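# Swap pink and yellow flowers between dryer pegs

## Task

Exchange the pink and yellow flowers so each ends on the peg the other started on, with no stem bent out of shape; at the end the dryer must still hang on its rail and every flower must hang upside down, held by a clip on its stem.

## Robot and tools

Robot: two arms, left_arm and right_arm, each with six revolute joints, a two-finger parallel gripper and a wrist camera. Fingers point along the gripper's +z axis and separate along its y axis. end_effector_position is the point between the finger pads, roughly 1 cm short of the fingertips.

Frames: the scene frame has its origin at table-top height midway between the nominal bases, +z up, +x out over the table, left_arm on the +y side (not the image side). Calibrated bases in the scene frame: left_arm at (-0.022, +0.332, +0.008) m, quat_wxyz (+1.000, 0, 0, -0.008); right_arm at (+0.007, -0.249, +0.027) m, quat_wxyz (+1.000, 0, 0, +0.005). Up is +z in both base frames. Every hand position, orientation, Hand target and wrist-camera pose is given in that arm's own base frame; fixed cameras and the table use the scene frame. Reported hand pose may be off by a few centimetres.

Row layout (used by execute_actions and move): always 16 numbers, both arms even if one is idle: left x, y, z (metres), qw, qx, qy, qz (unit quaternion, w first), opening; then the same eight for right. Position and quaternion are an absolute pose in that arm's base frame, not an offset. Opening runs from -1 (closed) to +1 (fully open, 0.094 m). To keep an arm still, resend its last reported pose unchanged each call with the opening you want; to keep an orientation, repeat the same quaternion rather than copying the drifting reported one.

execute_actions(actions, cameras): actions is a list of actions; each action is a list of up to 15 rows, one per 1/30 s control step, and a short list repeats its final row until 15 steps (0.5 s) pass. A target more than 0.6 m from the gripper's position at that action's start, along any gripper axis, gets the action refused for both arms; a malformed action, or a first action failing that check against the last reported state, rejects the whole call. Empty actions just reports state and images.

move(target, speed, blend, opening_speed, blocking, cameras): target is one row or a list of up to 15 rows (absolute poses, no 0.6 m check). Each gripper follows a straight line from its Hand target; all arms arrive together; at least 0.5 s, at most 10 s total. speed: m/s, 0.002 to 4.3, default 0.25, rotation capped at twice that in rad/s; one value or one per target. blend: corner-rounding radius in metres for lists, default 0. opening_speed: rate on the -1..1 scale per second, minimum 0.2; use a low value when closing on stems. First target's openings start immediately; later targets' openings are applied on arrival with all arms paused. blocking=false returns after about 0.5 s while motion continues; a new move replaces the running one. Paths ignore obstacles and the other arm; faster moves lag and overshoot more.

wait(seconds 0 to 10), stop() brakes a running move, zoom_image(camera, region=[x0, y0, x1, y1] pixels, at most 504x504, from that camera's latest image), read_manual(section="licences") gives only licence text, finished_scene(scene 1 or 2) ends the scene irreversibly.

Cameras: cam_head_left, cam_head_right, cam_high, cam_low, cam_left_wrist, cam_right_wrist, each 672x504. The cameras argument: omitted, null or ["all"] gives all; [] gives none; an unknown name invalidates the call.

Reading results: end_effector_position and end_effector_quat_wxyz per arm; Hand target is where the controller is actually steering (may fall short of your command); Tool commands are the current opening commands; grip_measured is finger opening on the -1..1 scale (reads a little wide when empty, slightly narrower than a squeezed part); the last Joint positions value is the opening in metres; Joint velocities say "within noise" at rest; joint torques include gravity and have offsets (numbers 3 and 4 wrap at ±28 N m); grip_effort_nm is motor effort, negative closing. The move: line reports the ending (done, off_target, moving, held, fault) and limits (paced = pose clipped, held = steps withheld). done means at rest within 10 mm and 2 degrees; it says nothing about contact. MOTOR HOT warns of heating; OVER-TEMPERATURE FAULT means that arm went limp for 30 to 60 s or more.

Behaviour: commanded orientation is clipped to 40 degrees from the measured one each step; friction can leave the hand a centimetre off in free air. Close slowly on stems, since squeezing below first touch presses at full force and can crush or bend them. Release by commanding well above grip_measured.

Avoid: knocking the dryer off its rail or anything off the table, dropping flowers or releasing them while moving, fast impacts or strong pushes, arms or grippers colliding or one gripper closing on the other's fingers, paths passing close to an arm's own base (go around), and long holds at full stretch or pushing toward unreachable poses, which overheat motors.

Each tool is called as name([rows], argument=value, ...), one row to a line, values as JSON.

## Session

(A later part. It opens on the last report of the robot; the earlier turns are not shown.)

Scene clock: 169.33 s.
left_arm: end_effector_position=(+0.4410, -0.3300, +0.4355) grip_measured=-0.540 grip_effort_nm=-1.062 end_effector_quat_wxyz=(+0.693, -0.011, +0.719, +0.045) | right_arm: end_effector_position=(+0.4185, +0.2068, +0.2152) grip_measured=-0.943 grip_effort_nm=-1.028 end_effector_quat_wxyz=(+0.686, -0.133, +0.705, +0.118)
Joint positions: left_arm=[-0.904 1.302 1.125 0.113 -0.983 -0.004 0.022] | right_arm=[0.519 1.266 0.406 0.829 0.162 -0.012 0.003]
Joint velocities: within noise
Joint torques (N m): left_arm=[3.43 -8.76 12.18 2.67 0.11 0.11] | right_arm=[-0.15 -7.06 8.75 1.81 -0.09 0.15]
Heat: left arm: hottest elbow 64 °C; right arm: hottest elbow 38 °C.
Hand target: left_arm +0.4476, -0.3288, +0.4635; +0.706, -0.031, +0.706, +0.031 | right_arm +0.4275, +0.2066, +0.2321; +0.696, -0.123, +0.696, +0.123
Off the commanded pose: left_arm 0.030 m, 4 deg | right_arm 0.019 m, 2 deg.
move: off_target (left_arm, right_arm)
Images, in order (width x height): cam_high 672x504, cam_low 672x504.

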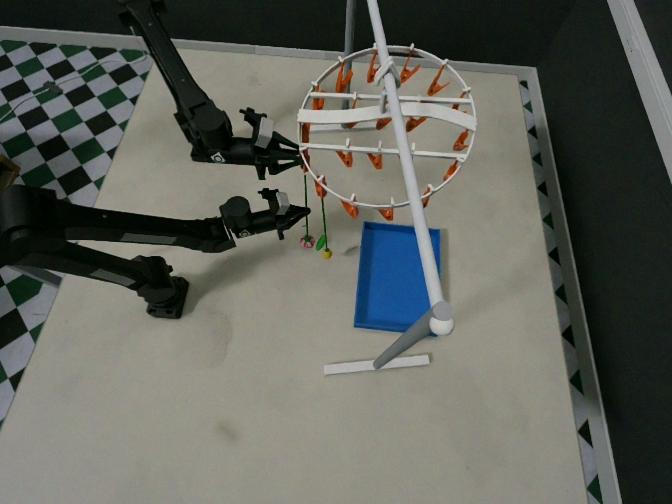

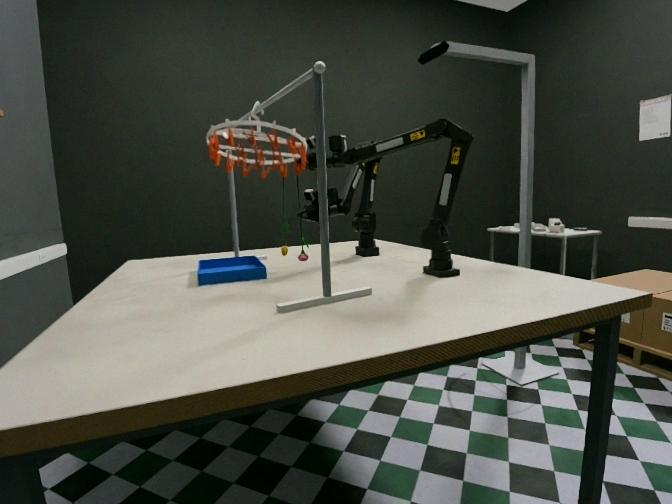

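move(target=[0.449,-0.330,0.464,0.7064,-0.0308,0.7064,0.0308,-0.75,0.426,0.2115,0.240,0.6964,-0.1228,0.6964,0.1228,-1], speed=0.05, cameras=["cam_high","cam_low"])

zoom_image(camera="cam_high", region=[285, 140, 325, 190])

zoom_image(camera="cam_low", region=[280, 140, 320, 190])

Scene clock: 176.03 s.
left_arm: end_effector_position=(+0.4410, -0.3300, +0.4355) grip_measured=-0.540 grip_effort_nm=-1.067 end_effector_quat_wxyz=(+0.693, -0.011, +0.719, +0.045) | right_arm: end_effector_position=(+0.4170, +0.2038, +0.2175) grip_measured=-0.943 grip_effort_nm=-1.028 end_effector_quat_wxyz=(+0.683, -0.131, +0.709, +0.113)
Joint positions: left_arm=[-0.904 1.302 1.125 0.113 -0.983 -0.004 0.022] | right_arm=[0.519 1.241 0.406 0.793 0.173 -0.012 0.003]
Joint velocities: within noise
Joint torques (N m): left_arm=[3.37 -8.76 12.19 2.66 0.11 0.1] | right_arm=[1.03 -7.18 9.66 1.76 0.11 0.14]
Heat: left arm: hottest elbow 63 °C; right arm: hottest elbow 38 °C.
Hand target: left_arm +0.4476, -0.3288, +0.4635; +0.706, -0.031, +0.706, +0.031 | right_arm +0.4250, +0.2110, +0.2403; +0.697, -0.123, +0.696, +0.123
Off the commanded pose: left_arm 0.030 m, 4 deg | right_arm 0.025 m, 3 deg.
move: off_target (left_arm, right_arm)
Images, in order (width x height): cam_high 672x504, cam_low 672x504.

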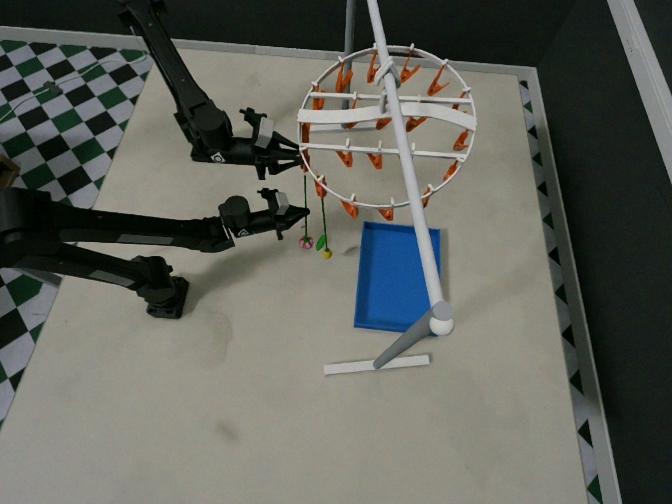

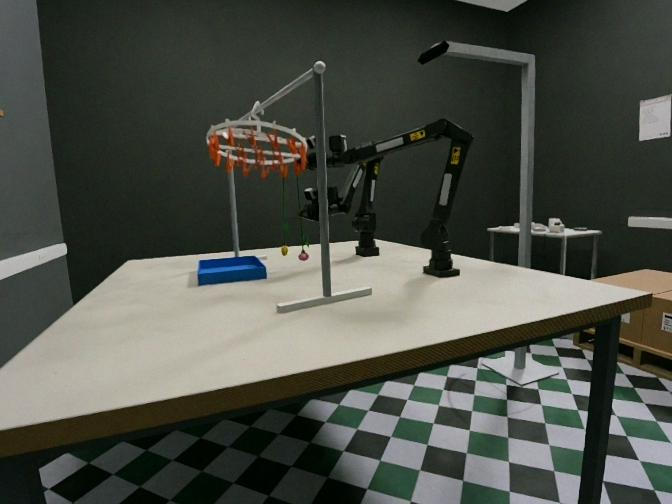

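Scaled by 10.080 from the camera's 672x504 image, which has a finer 960x720 frame.

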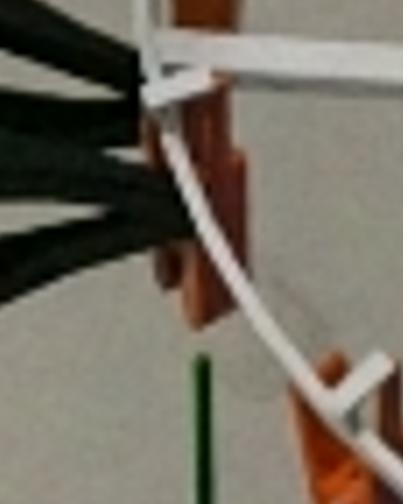

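Scaled by 10.080 from the camera's 672x504 image, which has a finer 960x720 frame.

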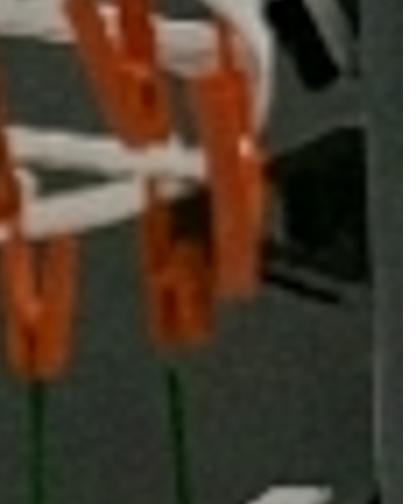

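move(target=[0.449,-0.330,0.464,0.7064,-0.0308,0.7064,0.0308,-0.75,0.424,0.2185,0.244,0.6964,-0.1228,0.6964,0.1228,-1], speed=0.05, cameras=["cam_high","cam_low"])

zoom_image(camera="cam_high", region=[285, 140, 325, 190])

zoom_image(camera="cam_low", region=[280, 140, 320, 190])

Scene clock: 180.83 s.
left_arm: end_effector_position=(+0.4410, -0.3300, +0.4355) grip_measured=-0.540 grip_effort_nm=-1.062 end_effector_quat_wxyz=(+0.693, -0.011, +0.719, +0.045) | right_arm: end_effector_position=(+0.4138, +0.2073, +0.2168) grip_measured=-0.943 grip_effort_nm=-1.033 end_effector_quat_wxyz=(+0.681, -0.131, +0.713, +0.110)
Joint positions: left_arm=[-0.904 1.302 1.125 0.113 -0.983 -0.004 0.022] | right_arm=[0.538 1.233 0.406 0.777 0.196 -0.012 0.003]
Joint velocities: within noise
Joint torques (N m): left_arm=[3.37 -8.7 12.18 2.66 0.11 0.11] | right_arm=[1.2 -7 10.28 1.78 0.11 0.15]
Heat: left arm: hottest elbow 63 °C; right arm: hottest elbow 39 °C.
Hand target: left_arm +0.4476, -0.3288, +0.4635; +0.706, -0.031, +0.706, +0.031 | right_arm +0.4226, +0.2177, +0.2442; +0.696, -0.123, +0.696, +0.123
Off the commanded pose: left_arm 0.030 m, 4 deg | right_arm 0.031 m, 3 deg.
move: off_target (left_arm, right_arm)
Images, in order (width x height): cam_high 672x504, cam_low 672x504.

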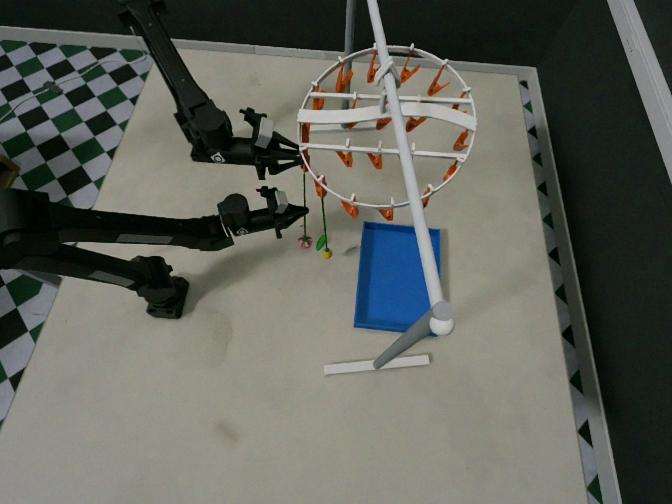

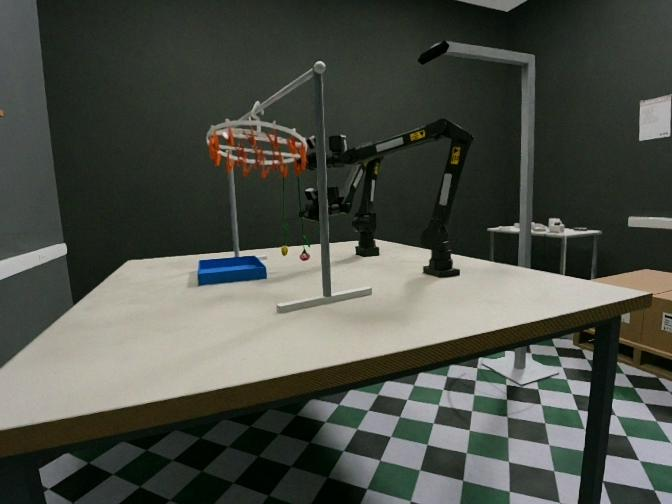

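Scaled by 10.080 from the camera's 672x504 image, which has a finer 960x720 frame.

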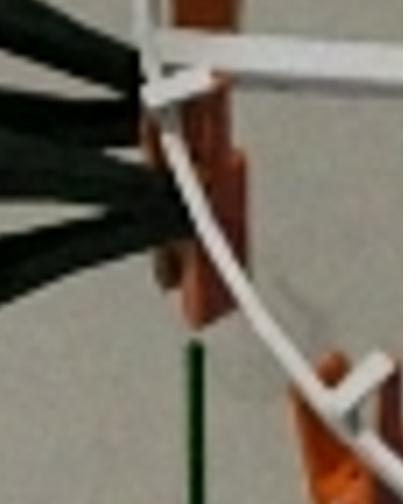

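Scaled by 10.080 from the camera's 672x504 image, which has a finer 960x720 frame.

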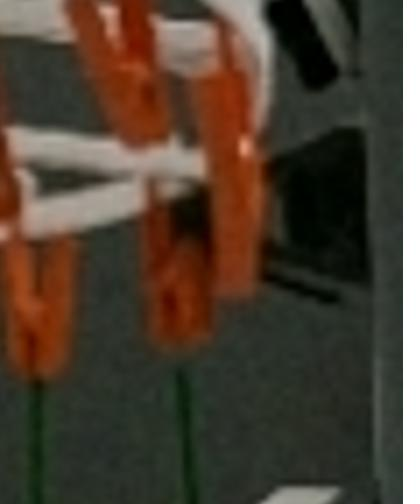

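move(target=[0.449,-0.330,0.464,0.7064,-0.0308,0.7064,0.0308,-0.75,0.4225,0.2225,0.257,0.6964,-0.1228,0.6964,0.1228,-1], speed=0.05, cameras=["cam_high","cam_low"])

zoom_image(camera="cam_high", region=[285, 140, 325, 190])

zoom_image(camera="cam_low", region=[280, 140, 320, 190])

Scene clock: 185.20 s.
left_arm: end_effector_position=(+0.4410, -0.3300, +0.4355) grip_measured=-0.540 grip_effort_nm=-1.062 end_effector_quat_wxyz=(+0.693, -0.011, +0.719, +0.045) | right_arm: end_effector_position=(+0.4126, +0.2112, +0.2293) grip_measured=-0.943 grip_effort_nm=-1.028 end_effector_quat_wxyz=(+0.681, -0.131, +0.712, +0.109)
Joint positions: left_arm=[-0.904 1.302 1.125 0.113 -0.983 -0.004 0.022] | right_arm=[0.552 1.195 0.424 0.721 0.21 -0.012 0.003]
Joint velocities: within noise
Joint torques (N m): left_arm=[3.43 -8.7 12.18 2.65 0.11 0.11] | right_arm=[1.44 -6.42 10.74 1.74 0.11 0.15]
Heat: left arm: hottest elbow 63 °C; right arm: hottest elbow 39 °C.
Hand target: left_arm +0.4476, -0.3288, +0.4635; +0.706, -0.031, +0.706, +0.031 | right_arm +0.4210, +0.2217, +0.2572; +0.696, -0.123, +0.696, +0.123
Off the commanded pose: left_arm 0.030 m, 4 deg | right_arm 0.032 m, 3 deg.
move: off_target (left_arm, right_arm)
Images, in order (width x height): cam_high 672x504, cam_low 672x504.

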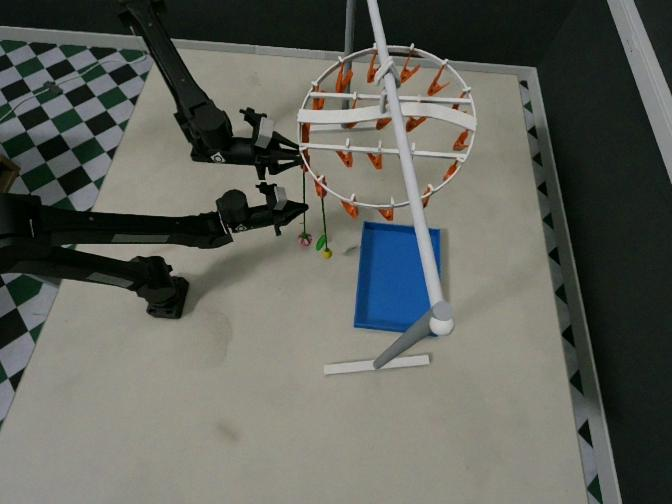

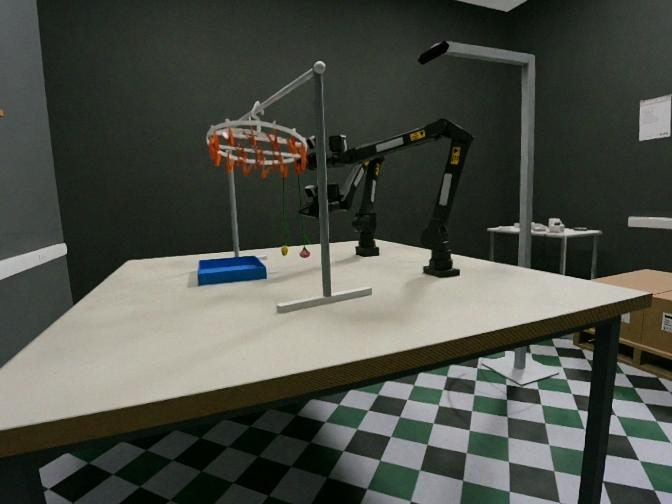

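Scaled by 10.080 from the camera's 672x504 image, which has a finer 960x720 frame.

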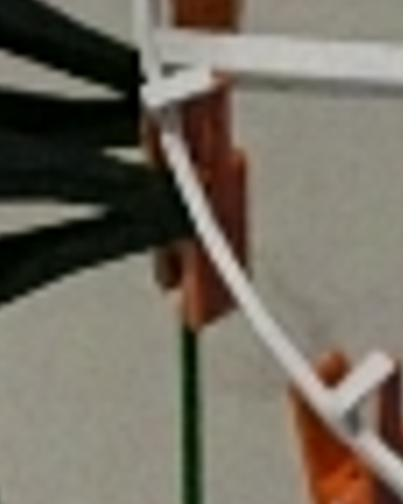

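Scaled by 10.080 from the camera's 672x504 image, which has a finer 960x720 frame.

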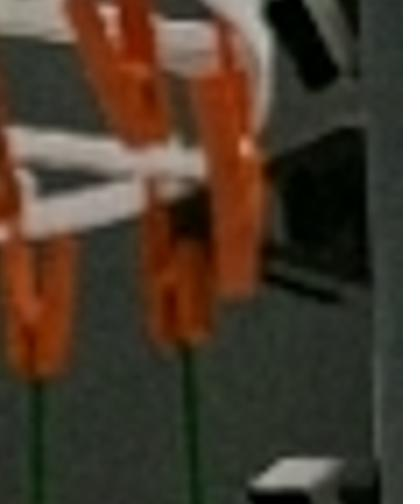

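move(target=[0.449,-0.330,0.464,0.7064,-0.0308,0.7064,0.0308,-0.75,0.4222,0.2235,0.270,0.6964,-0.1228,0.6964,0.1228,-1], speed=0.04, cameras=["cam_high","cam_low","cam_left_wrist"])

zoom_image(camera="cam_high", region=[285, 140, 325, 190])

zoom_image(camera="cam_low", region=[280, 140, 320, 190])

zoom_image(camera="cam_left_wrist", region=[240, 350, 440, 504])

Scene clock: 190.03 s.
left_arm: end_effector_position=(+0.4410, -0.3300, +0.4355) grip_measured=-0.540 grip_effort_nm=-1.062 end_effector_quat_wxyz=(+0.693, -0.011, +0.719, +0.045) | right_arm: end_effector_position=(+0.4125, +0.2122, +0.2407) grip_measured=-0.943 grip_effort_nm=-1.033 end_effector_quat_wxyz=(+0.680, -0.131, +0.713, +0.109)
Joint positions: left_arm=[-0.904 1.302 1.125 0.113 -0.983 -0.004 0.022] | right_arm=[0.555 1.161 0.442 0.668 0.213 -0.012 0.003]
Joint velocities: within noise
Joint torques (N m): left_arm=[3.37 -8.7 12.18 2.65 0.11 0.11] | right_arm=[1.38 -6.36 11.18 1.73 0.11 0.15]
Heat: left arm: hottest elbow 63 °C; right arm: hottest elbow 40 °C.
Hand target: left_arm +0.4476, -0.3288, +0.4635; +0.706, -0.031, +0.706, +0.031 | right_arm +0.4206, +0.2226, +0.2700; +0.696, -0.123, +0.696, +0.123
Off the commanded pose: left_arm 0.030 m, 4 deg | right_arm 0.033 m, 3 deg.
move: off_target (left_arm, right_arm)
camera_calibration:
cam_left_wrist: T_world_to_cam=[[0.0821633, -0.994639, -0.0627871, -0.337191], [-0.455696, 0.0185347, -0.889942, 0.633354], [0.886335, 0.101732, -0.45173, -0.0700975], [0, 0, 0, 1]] pos_world=[0.378451, -0.339991, 0.510812]
Images, in order (width x height): cam_high 672x504, cam_low 672x504, cam_left_wrist 672x504.

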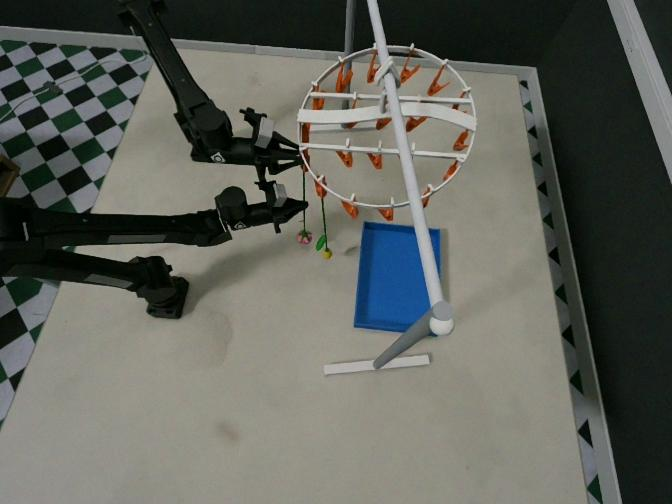

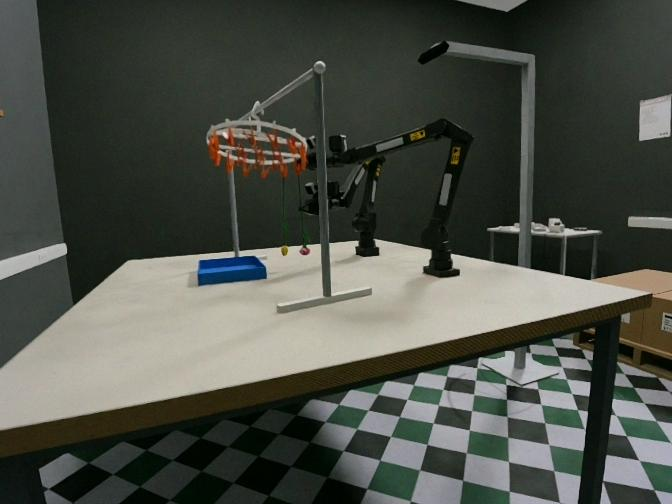

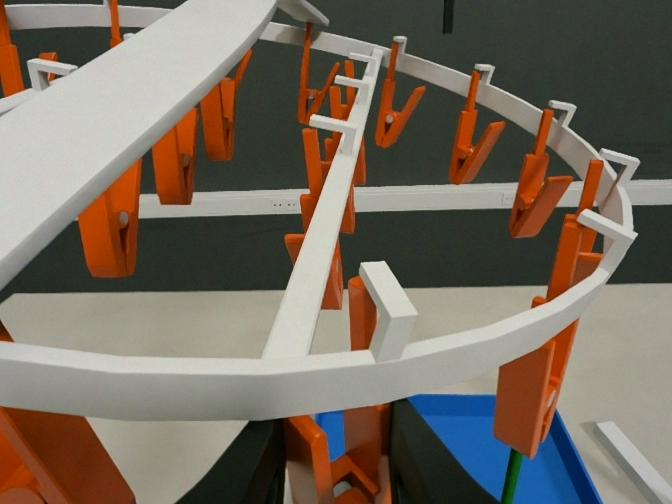

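Scaled by 10.080 from the camera's 672x504 image, which has a finer 960x720 frame.

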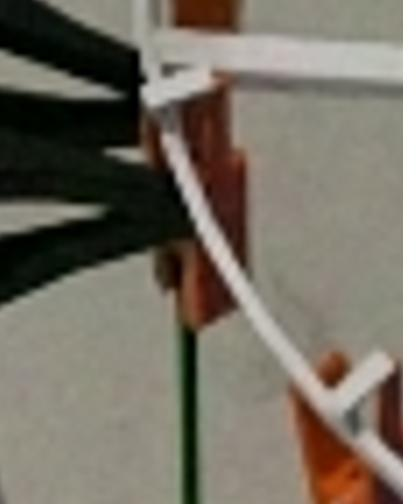

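Scaled by 10.080 from the camera's 672x504 image, which has a finer 960x720 frame.

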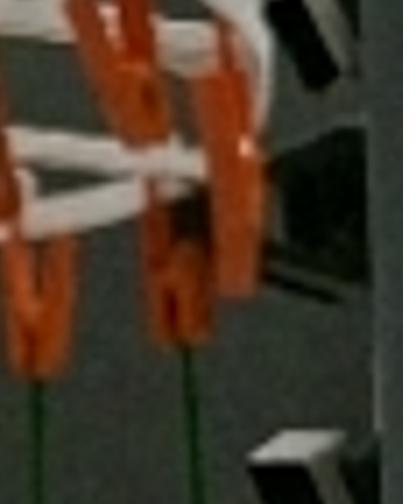

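Scaled by 2.520 from the camera's 672x504 image, which has a finer 960x720 frame.

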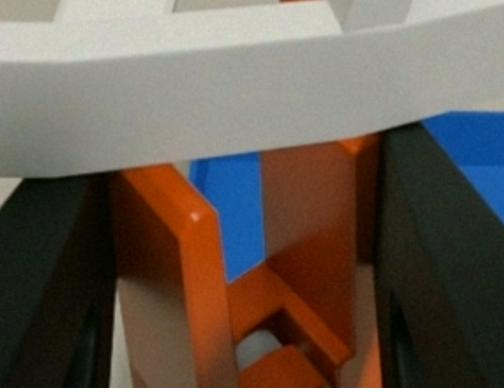

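move(target=[0.449,-0.330,0.464,0.7064,-0.0308,0.7064,0.0308,-0.75,0.4222,0.2235,0.279,0.6964,-0.1228,0.6964,0.1228,-1], speed=0.04, cameras=["cam_high","cam_low","cam_left_wrist"])

zoom_image(camera="cam_high", region=[285, 140, 325, 190])

zoom_image(camera="cam_left_wrist", region=[240, 350, 440, 504])

Scene clock: 193.33 s.
left_arm: end_effector_position=(+0.4410, -0.3300, +0.4356) grip_measured=-0.540 grip_effort_nm=-1.067 end_effector_quat_wxyz=(+0.693, -0.011, +0.719, +0.044) | right_arm: end_effector_position=(+0.4123, +0.2123, +0.2470) grip_measured=-0.943 grip_effort_nm=-1.038 end_effector_quat_wxyz=(+0.679, -0.132, +0.714, +0.109)
Joint positions: left_arm=[-0.904 1.302 1.125 0.114 -0.983 -0.004 0.022] | right_arm=[0.555 1.14 0.452 0.631 0.213 -0.012 0.003]
Joint velocities: within noise
Joint torques (N m): left_arm=[3.37 -8.76 12.16 2.63 0.11 0.11] | right_arm=[1.61 -6.42 11.55 1.8 0.09 0.16]
Heat: left arm: hottest elbow 63 °C; right arm: hottest elbow 40 °C.
Hand target: left_arm +0.4476, -0.3288, +0.4635; +0.707, -0.031, +0.706, +0.031 | right_arm +0.4203, +0.2225, +0.2791; +0.696, -0.123, +0.696, +0.123
Off the commanded pose: left_arm 0.029 m, 3 deg | right_arm 0.035 m, 3 deg.
move: off_target (left_arm, right_arm)
camera_calibration:
cam_left_wrist: T_world_to_cam=[[0.082142, -0.99468, -0.0621708, -0.337505], [-0.455332, 0.0180347, -0.890139, 0.633235], [0.886524, 0.101426, -0.451428, -0.0703822], [0, 0, 0, 1]] pos_world=[0.378451, -0.339991, 0.510912]
Images, in order (width x height): cam_high 672x504, cam_low 672x504, cam_left_wrist 672x504.

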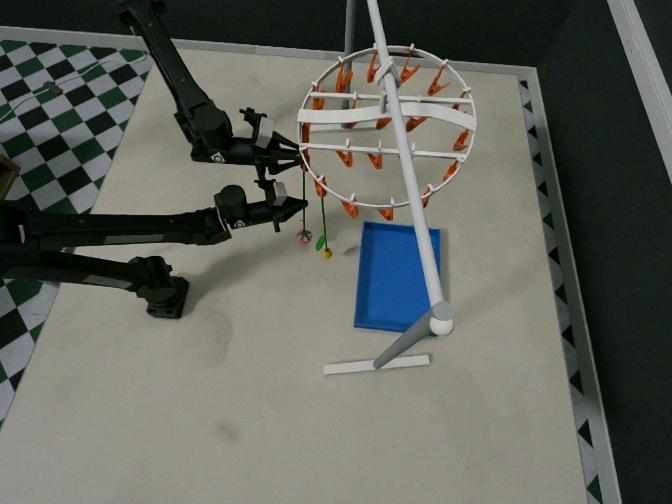

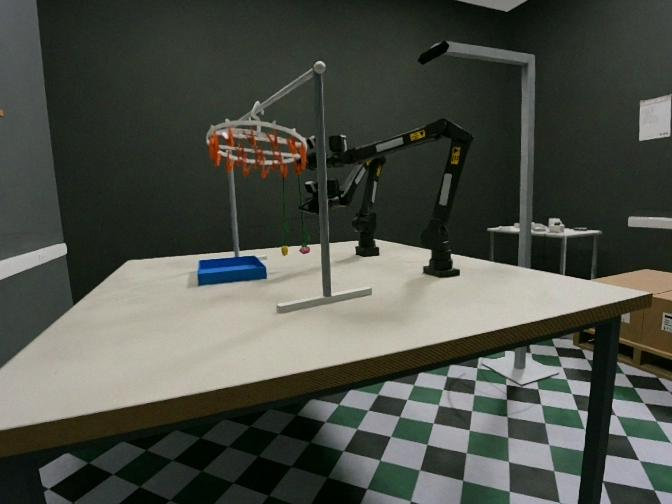

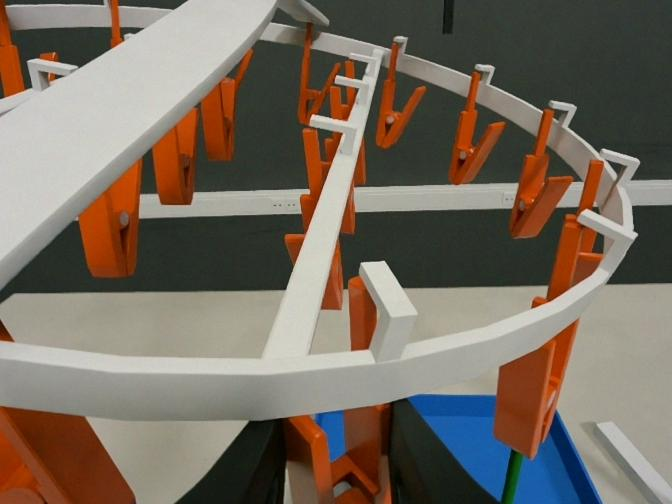

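Scaled by 10.080 from the camera's 672x504 image, which has a finer 960x720 frame.

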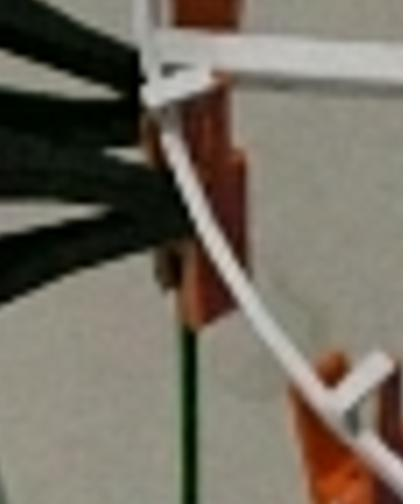

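Scaled by 2.520 from the camera's 672x504 image, which has a finer 960x720 frame.

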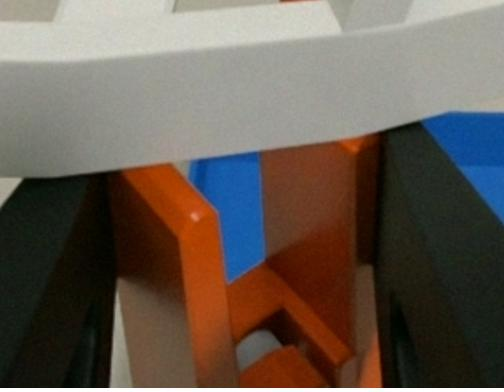

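move([
  [0.449,-0.330,0.464,0.7064,-0.0308,0.7064,0.0308,0.3,0.4222,0.2235,0.279,0.6964,-0.1228,0.6964,0.1228,-1],
  [0.36,-0.318,0.464,0.7064,-0.0308,0.7064,0.0308,0.3,0.4222,0.2235,0.279,0.6964,-0.1228,0.6964,0.1228,-1],
], speed=0.1, opening_speed=0.6, cameras=["cam_left_wrist"])

zoom_image(camera="cam_left_wrist", region=[250, 150, 450, 350])

Scene clock: 199.23 s.
left_arm: end_effector_position=(+0.3660, -0.3194, +0.4586) grip_measured=+0.298 grip_effort_nm=0.051 end_effector_quat_wxyz=(+0.705, -0.033, +0.707, +0.034) | right_arm: end_effector_position=(+0.4122, +0.2121, +0.2498) grip_measured=-0.943 grip_effort_nm=-1.033 end_effector_quat_wxyz=(+0.680, -0.131, +0.713, +0.109)
Joint positions: left_arm=[-1.043 1.165 1.045 0.114 -1.137 -0.004 0.061] | right_arm=[0.555 1.134 0.454 0.628 0.214 -0.012 0.003]
Joint velocities: within noise
Joint torques (N m): left_arm=[1.85 -8.23 8.72 1.37 -0.1 0.11] | right_arm=[1.32 -5.71 11.43 1.81 0.1 0.15]
Heat: left arm: hottest elbow 64 °C; right arm: hottest elbow 42 °C.
Hand target: left_arm +0.3602, -0.3180, +0.4638; +0.706, -0.031, +0.706, +0.031 | right_arm +0.4205, +0.2226, +0.2791; +0.696, -0.123, +0.696, +0.123
Off the commanded pose: left_arm 0.008 m, 0 deg | right_arm 0.033 m, 3 deg.
move: off_target (right_arm)
camera_calibration:
cam_left_wrist: T_world_to_cam=[[0.0991001, -0.994966, -0.0148925, -0.347267], [-0.422459, -0.0285177, -0.905933, 0.599729], [0.900948, 0.0960696, -0.423158, -0.014533], [0, 0, 0, 1]] pos_world=[0.300869, -0.32702, 0.531994]
Images, in order (width x height): cam_left_wrist 672x504.

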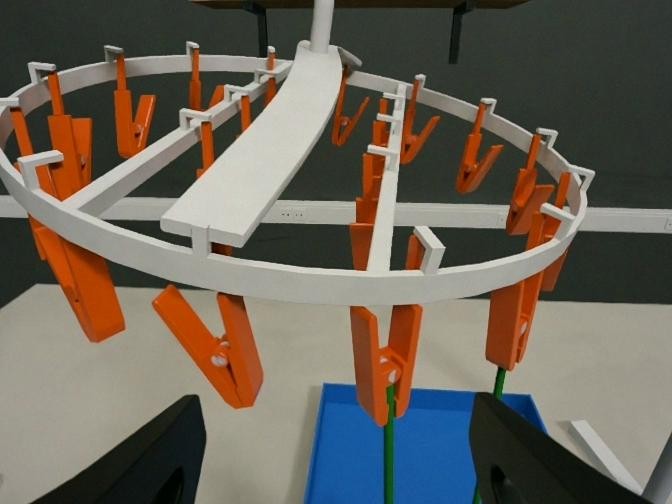

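Scaled by 2.520 from the camera's 672x504 image, which has a finer 960x720 frame.

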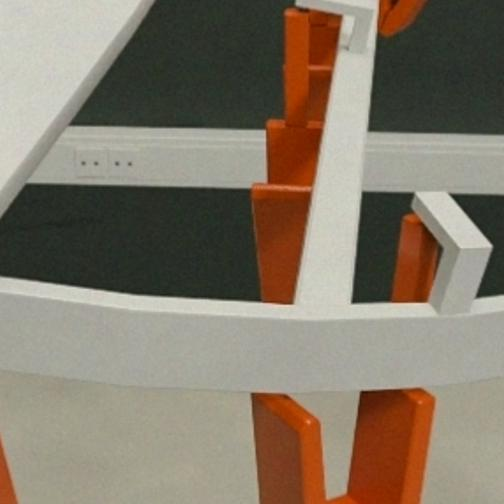

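move([
  [0.36,-0.315,0.464,0.7064,-0.0308,0.7064,0.0308,0.3,0.4222,0.2235,0.275,0.6964,-0.1228,0.6964,0.1228,-0.6],
  [0.31,-0.27,0.464,0.7064,-0.0308,0.7064,0.0308,0.3,0.33,0.188,0.275,0.6964,-0.1228,0.6964,0.1228,-0.6],
  [0.31,-0.27,0.464,0.7064,-0.0308,0.7064,0.0308,0.3,0.31,0.10,0.37,0.683,-0.183,0.683,0.183,-0.3],
  [0.31,-0.27,0.464,0.7064,-0.0308,0.7064,0.0308,0.0,0.34,0.085,0.46,0.683,-0.183,0.683,0.183,0.3],
], speed=[0.1,0.12,0.2,0.2], opening_speed=0.6, cameras=["cam_right_wrist","cam_left_wrist","cam_high","cam_low"])

Scene clock: 213.80 s.
left_arm: end_effector_position=(+0.3150, -0.2702, +0.4616) grip_measured=+0.002 grip_effort_nm=-0.125 end_effector_quat_wxyz=(+0.706, -0.035, +0.706, +0.032) | right_arm: end_effector_position=(+0.3399, +0.0868, +0.4254) grip_measured=+0.298 grip_effort_nm=0.071 end_effector_quat_wxyz=(+0.667, -0.184, +0.698, +0.185)
Joint positions: left_arm=[-1.104 0.974 0.921 0.053 -1.2 -0.004 0.047] | right_arm=[0.003 0.565 0.685 -0.168 -0.525 -0.012 0.061]
Joint velocities: within noise
Joint torques (N m): left_arm=[1.73 -5.36 8.7 1.28 -0.07 0.11] | right_arm=[0.09 1.55 13.79 1.61 -0.09 0.14]
Heat: left arm: hottest elbow 64 °C; right arm: hottest elbow 46 °C.
Hand target: left_arm +0.3102, -0.2700, +0.4640; +0.706, -0.031, +0.706, +0.031 | right_arm +0.3383, +0.0848, +0.4591; +0.683, -0.183, +0.683, +0.183
Off the commanded pose: left_arm 0.006 m, 1 deg | right_arm 0.035 m, 3 deg.
move: off_target (right_arm); target 3's new opening was sent with right_arm's hand 0.034 m and 2 deg from that target; target 4's new opening was sent with right_arm's hand 0.035 m and 3 deg from that target
camera_calibration:
cam_left_wrist: T_world_to_cam=[[0.101045, -0.994835, -0.00967573, -0.296244], [-0.419726, -0.0338098, -0.907021, 0.580385], [0.902009, 0.0957113, -0.420974, 0.0264588], [0, 0, 0, 1]] pos_world=[0.249671, -0.277623, 0.534694]
cam_right_wrist: T_world_to_cam=[[0.509334, -0.860561, -0.00361629, -0.0979257], [-0.391586, -0.228019, -0.891441, 0.573333], [0.766315, 0.455457, -0.453122, -0.0203848], [0, 0, 0, 1]] pos_world=[0.290007, 0.0557442, 0.501501]
Images, in order (width x height): cam_high 672x504, cam_low 672x504, cam_left_wrist 672x504, cam_right_wrist 672x504.

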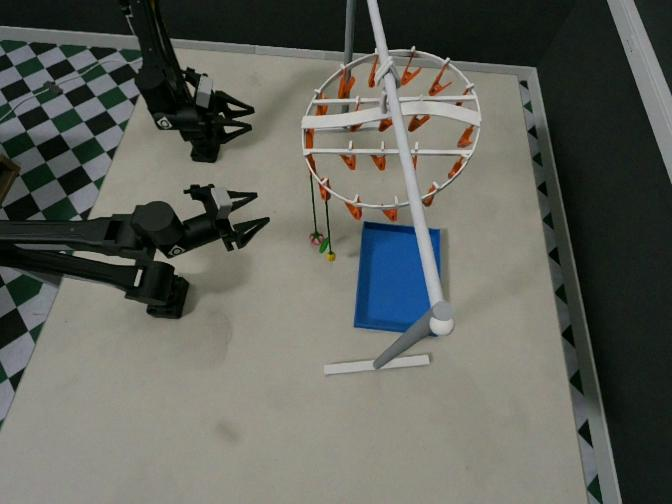

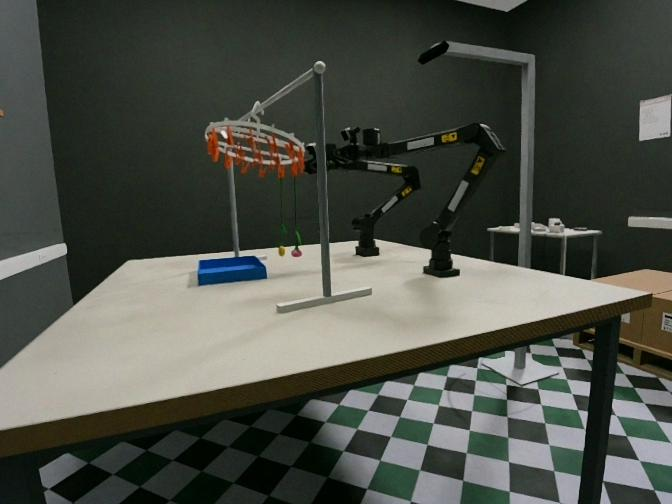

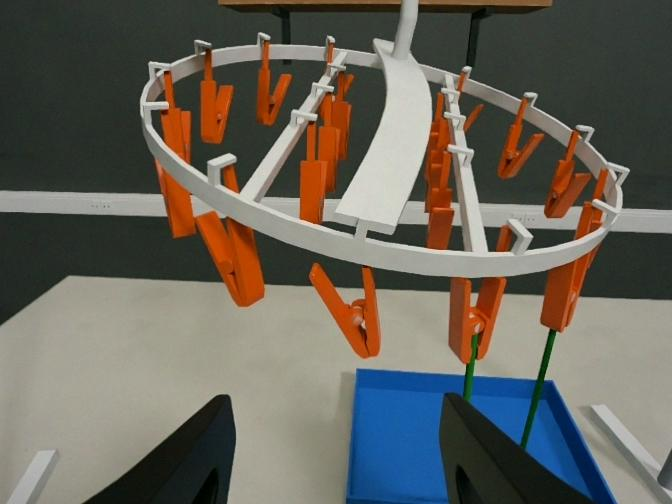

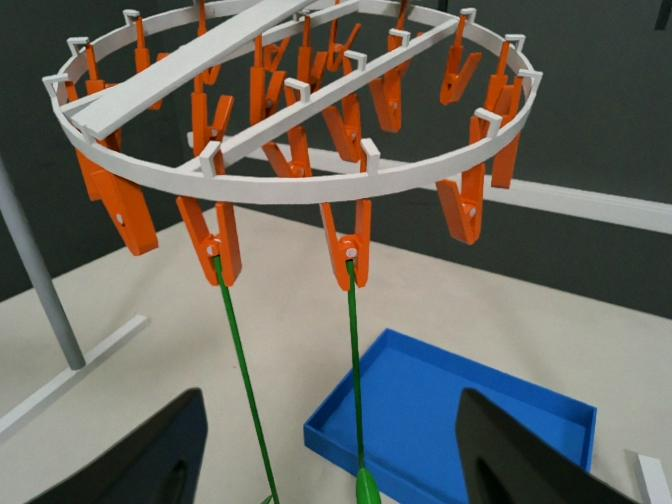

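move([
  [0.34,-0.36,0.30,0.7044,0.0616,0.7044,-0.0616,-0.3,0.36,0.096,0.457,0.683,-0.183,0.683,0.183,0.3],
  [0.385,-0.38,0.27,0.7044,0.0616,0.7044,-0.0616,-0.3,0.400,0.114,0.457,0.683,-0.183,0.683,0.183,0.3],
], speed=0.15, cameras=["cam_right_wrist","cam_left_wrist","cam_high"])

Scene clock: 236.47 s.
left_arm: end_effector_position=(+0.3732, -0.3689, +0.2443) grip_measured=-0.298 grip_effort_nm=-0.120 end_effector_quat_wxyz=(+0.690, +0.079, +0.718, -0.047) | right_arm: end_effector_position=(+0.3959, +0.1093, +0.4154) grip_measured=+0.299 grip_effort_nm=0.076 end_effector_quat_wxyz=(+0.658, -0.180, +0.708, +0.181)
Joint positions: left_arm=[-1.027 1.439 0.698 0.673 -0.847 -0.009 0.033] | right_arm=[0.101 0.754 0.737 -0.057 -0.416 -0.012 0.061]
Joint velocities: within noise
Joint torques (N m): left_arm=[3.19 -8.23 10.54 2.8 0.1 0.16] | right_arm=[1.32 -1.32 13.96 2.74 0.05 0.16]
Heat: left arm: hottest elbow 64 °C; right arm: hottest elbow 53 °C.
Hand target: left_arm +0.3837, -0.3786, +0.2702; +0.704, +0.062, +0.704, -0.062 | right_arm +0.3972, +0.1132, +0.4559; +0.683, -0.183, +0.683, +0.183
Off the commanded pose: left_arm 0.030 m, 4 deg | right_arm 0.042 m, 4 deg.
move: off_target (left_arm, right_arm)
camera_calibration:
cam_left_wrist: T_world_to_cam=[[-0.174782, -0.98304, -0.0555371, -0.28391], [-0.445067, 0.129194, -0.886129, 0.46895], [0.878275, -0.130162, -0.460099, -0.172888], [0, 0, 0, 1]] pos_world=[0.310935, -0.362184, 0.320237]
cam_right_wrist: T_world_to_cam=[[0.498793, -0.866669, -0.00955037, -0.0999191], [-0.416931, -0.230266, -0.879287, 0.596659], [0.759852, 0.442564, -0.476196, -0.0644791], [0, 0, 0, 1]] pos_world=[0.347599, 0.0793297, 0.492976]
Images, in order (width x height): cam_high 672x504, cam_left_wrist 672x504, cam_right_wrist 672x504.

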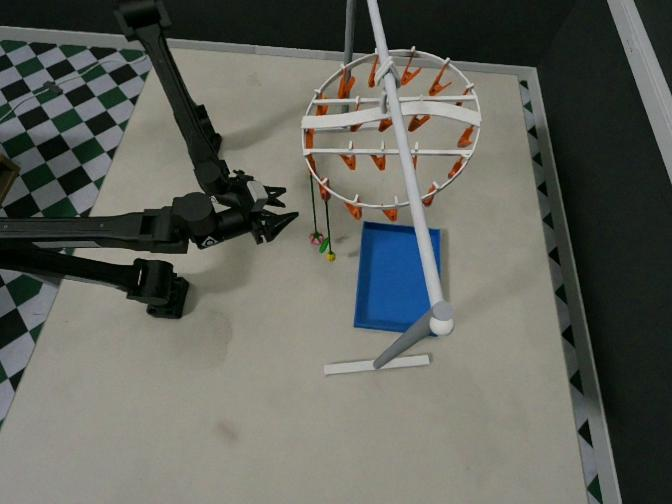

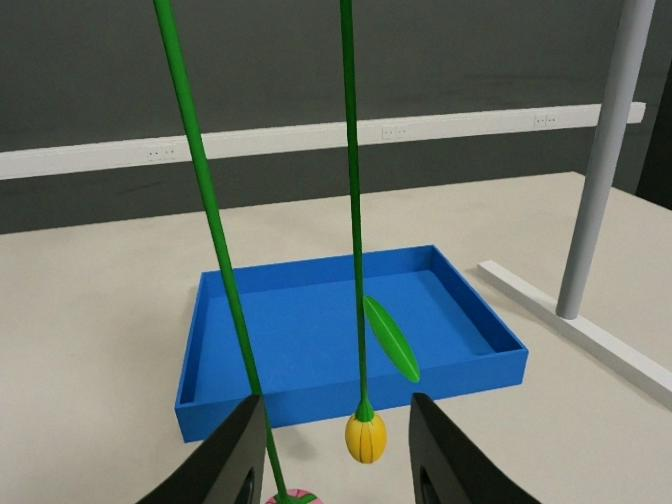

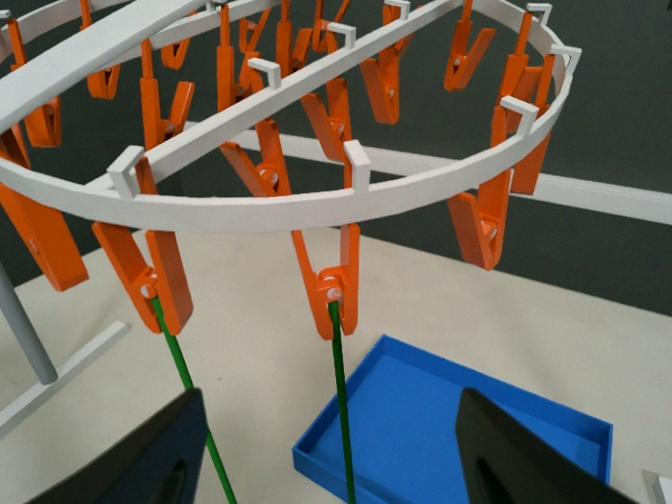

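move([
  [0.385,-0.41,0.263,0.7071,0,0.7071,0,-0.5,0.425,0.128,0.461,0.683,-0.183,0.683,0.183,0.3],
  [0.43,-0.414,0.263,0.7071,0,0.7071,0,-0.5,0.4435,0.1395,0.462,0.683,-0.183,0.683,0.183,0.3],
], speed=0.1, cameras=["cam_right_wrist","cam_left_wrist"])

Scene clock: 249.30 s.
left_arm: end_effector_position=(+0.4188, -0.4017, +0.2460) grip_measured=-0.498 grip_effort_nm=-0.120 end_effector_quat_wxyz=(+0.699, +0.012, +0.715, +0.010) | right_arm: end_effector_position=(+0.4371, +0.1336, +0.4216) grip_measured=+0.299 grip_effort_nm=0.071 end_effector_quat_wxyz=(+0.659, -0.182, +0.707, +0.179)
Joint positions: left_arm=[-1.018 1.623 0.905 0.673 -1.016 -0.007 0.024] | right_arm=[0.17 0.893 0.816 0.006 -0.346 -0.012 0.061]
Joint velocities: within noise
Joint torques (N m): left_arm=[3.02 -10.23 10.58 2.15 0.12 0.13] | right_arm=[1.32 -3.08 13.94 2.73 0.06 0.14]
Heat: left arm: hottest elbow 62 °C; right arm: hottest elbow 53 °C.
Hand target: left_arm +0.4290, -0.4128, +0.2630; +0.707, +0.000, +0.707, +0.000 | right_arm +0.4405, +0.1386, +0.4611; +0.683, -0.183, +0.683, +0.183
Off the commanded pose: left_arm 0.024 m, 2 deg | right_arm 0.041 m, 4 deg.
move: off_target (left_arm, right_arm)
camera_calibration:
cam_left_wrist: T_world_to_cam=[[0.00211575, -0.998969, -0.045345, -0.391128], [-0.442416, 0.0397308, -0.895929, 0.46039], [0.896807, 0.0219569, -0.441876, -0.167547], [0, 0, 0, 1]] pos_world=[0.354769, -0.405338, 0.320706]
cam_right_wrist: T_world_to_cam=[[0.498952, -0.866621, -0.00388711, -0.101748], [-0.413954, -0.234386, -0.879605, 0.624288], [0.761373, 0.44049, -0.475689, -0.104161], [0, 0, 0, 1]] pos_world=[0.388499, 0.10403, 0.499183]
Images, in order (width x height): cam_left_wrist 672x504, cam_right_wrist 672x504.

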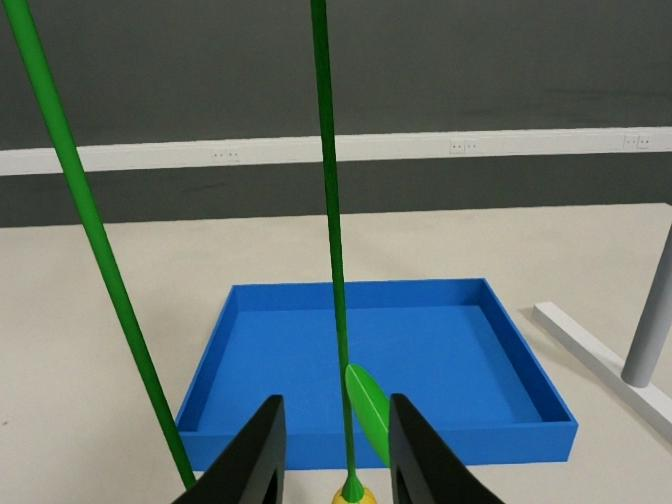

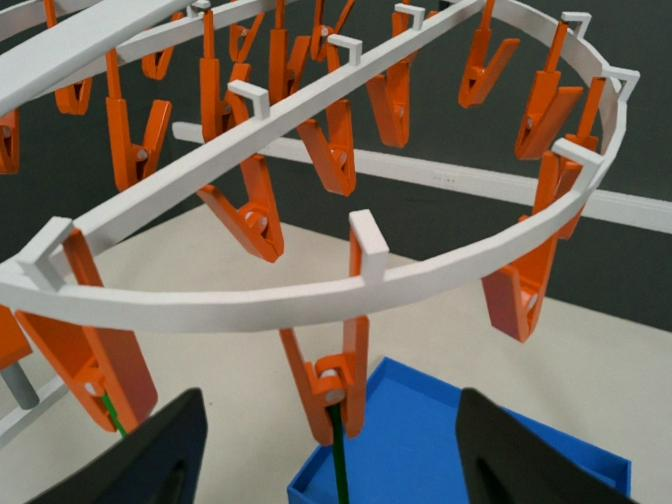

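move(target=[0.482,-0.415,0.268,0.7071,0,0.7071,0,-0.5,0.455,0.146,0.463,0.683,-0.183,0.683,0.183,0.3], speed=0.1, cameras=["cam_right_wrist","cam_left_wrist"])

Scene clock: 253.07 s.
left_arm: end_effector_position=(+0.4693, -0.4045, +0.2530) grip_measured=-0.498 grip_effort_nm=-0.125 end_effector_quat_wxyz=(+0.701, +0.007, +0.713, +0.005) | right_arm: end_effector_position=(+0.4482, +0.1396, +0.4231) grip_measured=+0.299 grip_effort_nm=0.071 end_effector_quat_wxyz=(+0.659, -0.183, +0.707, +0.178)
Joint positions: left_arm=[-0.935 1.682 0.998 0.655 -0.931 -0.007 0.024] | right_arm=[0.183 0.929 0.839 0.02 -0.333 -0.012 0.061]
Joint velocities: within noise
Joint torques (N m): left_arm=[3.08 -11.22 11 1.35 0.14 0.13] | right_arm=[1.2 -3.72 14.06 2.69 0.07 0.15]
Heat: left arm: hottest elbow 62 °C; right arm: hottest elbow 53 °C.
Hand target: left_arm +0.4810, -0.4140, +0.2680; +0.707, +0.000, +0.707, +0.000 | right_arm +0.4521, +0.1450, +0.4620; +0.683, -0.183, +0.683, +0.183
Off the commanded pose: left_arm 0.022 m, 1 deg | right_arm 0.041 m, 4 deg.
move: off_target (left_arm, right_arm)
camera_calibration:
cam_left_wrist: T_world_to_cam=[[0.0013333, -0.999546, -0.0301, -0.397442], [-0.436218, 0.0265039, -0.899451, 0.481659], [0.89984, 0.0143294, -0.435984, -0.215738], [0, 0, 0, 1]] pos_world=[0.404768, -0.406936, 0.327207]
cam_right_wrist: T_world_to_cam=[[0.498692, -0.866775, -0.00273244, -0.102402], [-0.413245, -0.234984, -0.879779, 0.631374], [0.761929, 0.439868, -0.475375, -0.114867], [0, 0, 0, 1]] pos_world=[0.399499, 0.110129, 0.500585]
Images, in order (width x height): cam_left_wrist 672x504, cam_right_wrist 672x504.

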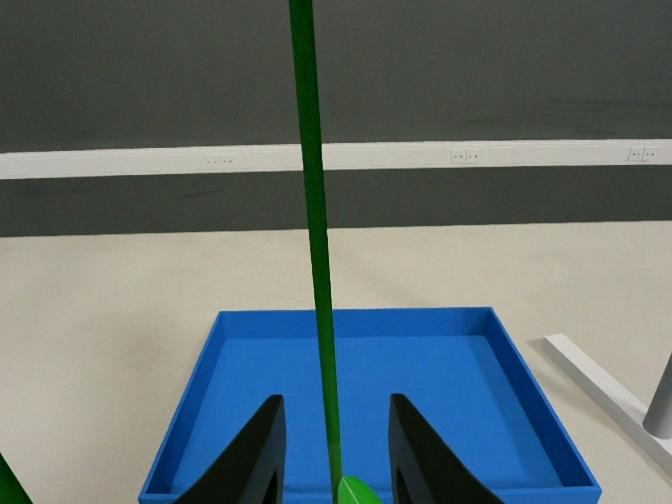

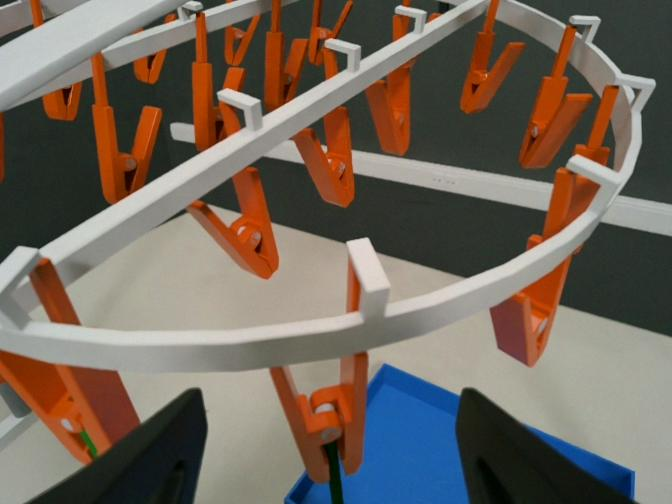

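move([
  [0.499,-0.415,0.268,0.7071,0,0.7071,0,-0.5,0.457,0.151,0.462,0.683,-0.183,0.683,0.183,0.3],
  [0.501,-0.415,0.268,0.7071,0,0.7071,0,-0.5,0.457,0.151,0.462,0.683,-0.183,0.683,0.183,-0.75],
], speed=0.08, opening_speed=0.7, cameras=["cam_right_wrist","cam_left_wrist"])

Scene clock: 258.53 s.
left_arm: end_effector_position=(+0.4870, -0.4066, +0.2534) grip_measured=-0.498 grip_effort_nm=-0.120 end_effector_quat_wxyz=(+0.701, +0.008, +0.713, +0.003) | right_arm: end_effector_position=(+0.4500, +0.1446, +0.4208) grip_measured=-0.748 grip_effort_nm=-0.085 end_effector_quat_wxyz=(+0.659, -0.183, +0.708, +0.178)
Joint positions: left_arm=[-0.909 1.707 1.035 0.645 -0.902 -0.007 0.024] | right_arm=[0.198 0.939 0.839 0.027 -0.318 -0.012 0.012]
Joint velocities: within noise
Joint torques (N m): left_arm=[3.25 -11.63 10.97 1.5 0.12 0.14] | right_arm=[1.44 -3.9 14.11 2.69 0.07 0.14]
Heat: left arm: hottest elbow 63 °C; right arm: hottest elbow 52 °C.
Hand target: left_arm +0.5000, -0.4140, +0.2680; +0.707, +0.000, +0.707, +0.000 | right_arm +0.4540, +0.1500, +0.4611; +0.683, -0.183, +0.683, +0.183
Off the commanded pose: left_arm 0.022 m, 1 deg | right_arm 0.042 m, 4 deg.
move: off_target (left_arm, right_arm); target 2's new opening was sent with right_arm's hand 0.042 m and 4 deg from that target
camera_calibration:
cam_left_wrist: T_world_to_cam=[[-0.00169357, -0.999578, -0.0290049, -0.39834], [-0.43634, 0.0268368, -0.899382, 0.489953], [0.89978, 0.0111328, -0.436201, -0.232672], [0, 0, 0, 1]] pos_world=[0.422465, -0.40873, 0.327609]
cam_right_wrist: T_world_to_cam=[[0.499016, -0.866589, -0.00235175, -0.0993255], [-0.414587, -0.236351, -0.878781, 0.631749], [0.760986, 0.439501, -0.477219, -0.118293], [0, 0, 0, 1]] pos_world=[0.401499, 0.11523, 0.498484]
Images, in order (width x height): cam_left_wrist 672x504, cam_right_wrist 672x504.

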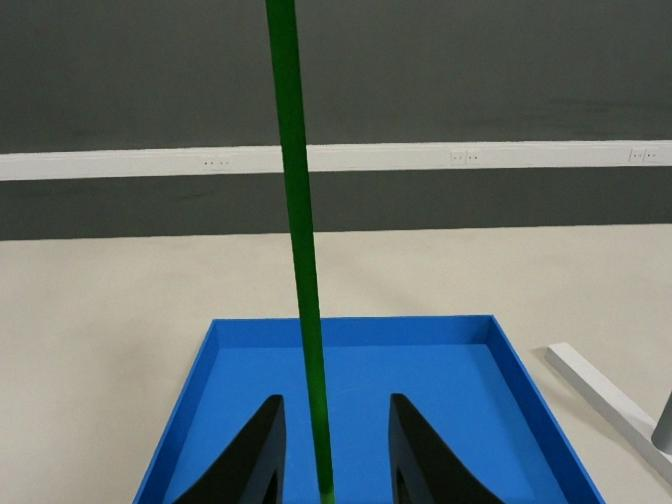

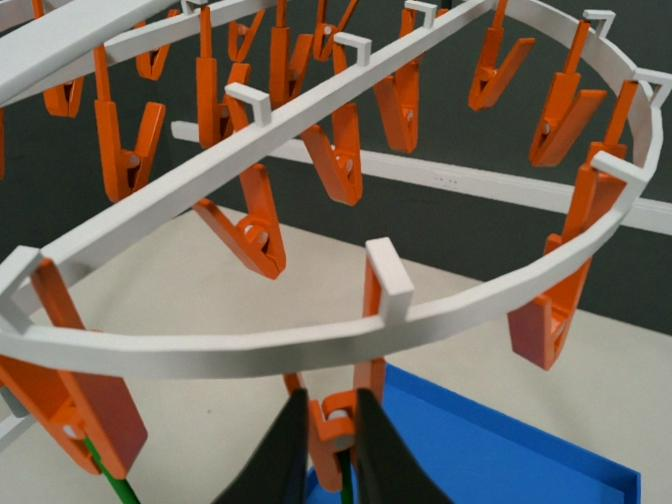

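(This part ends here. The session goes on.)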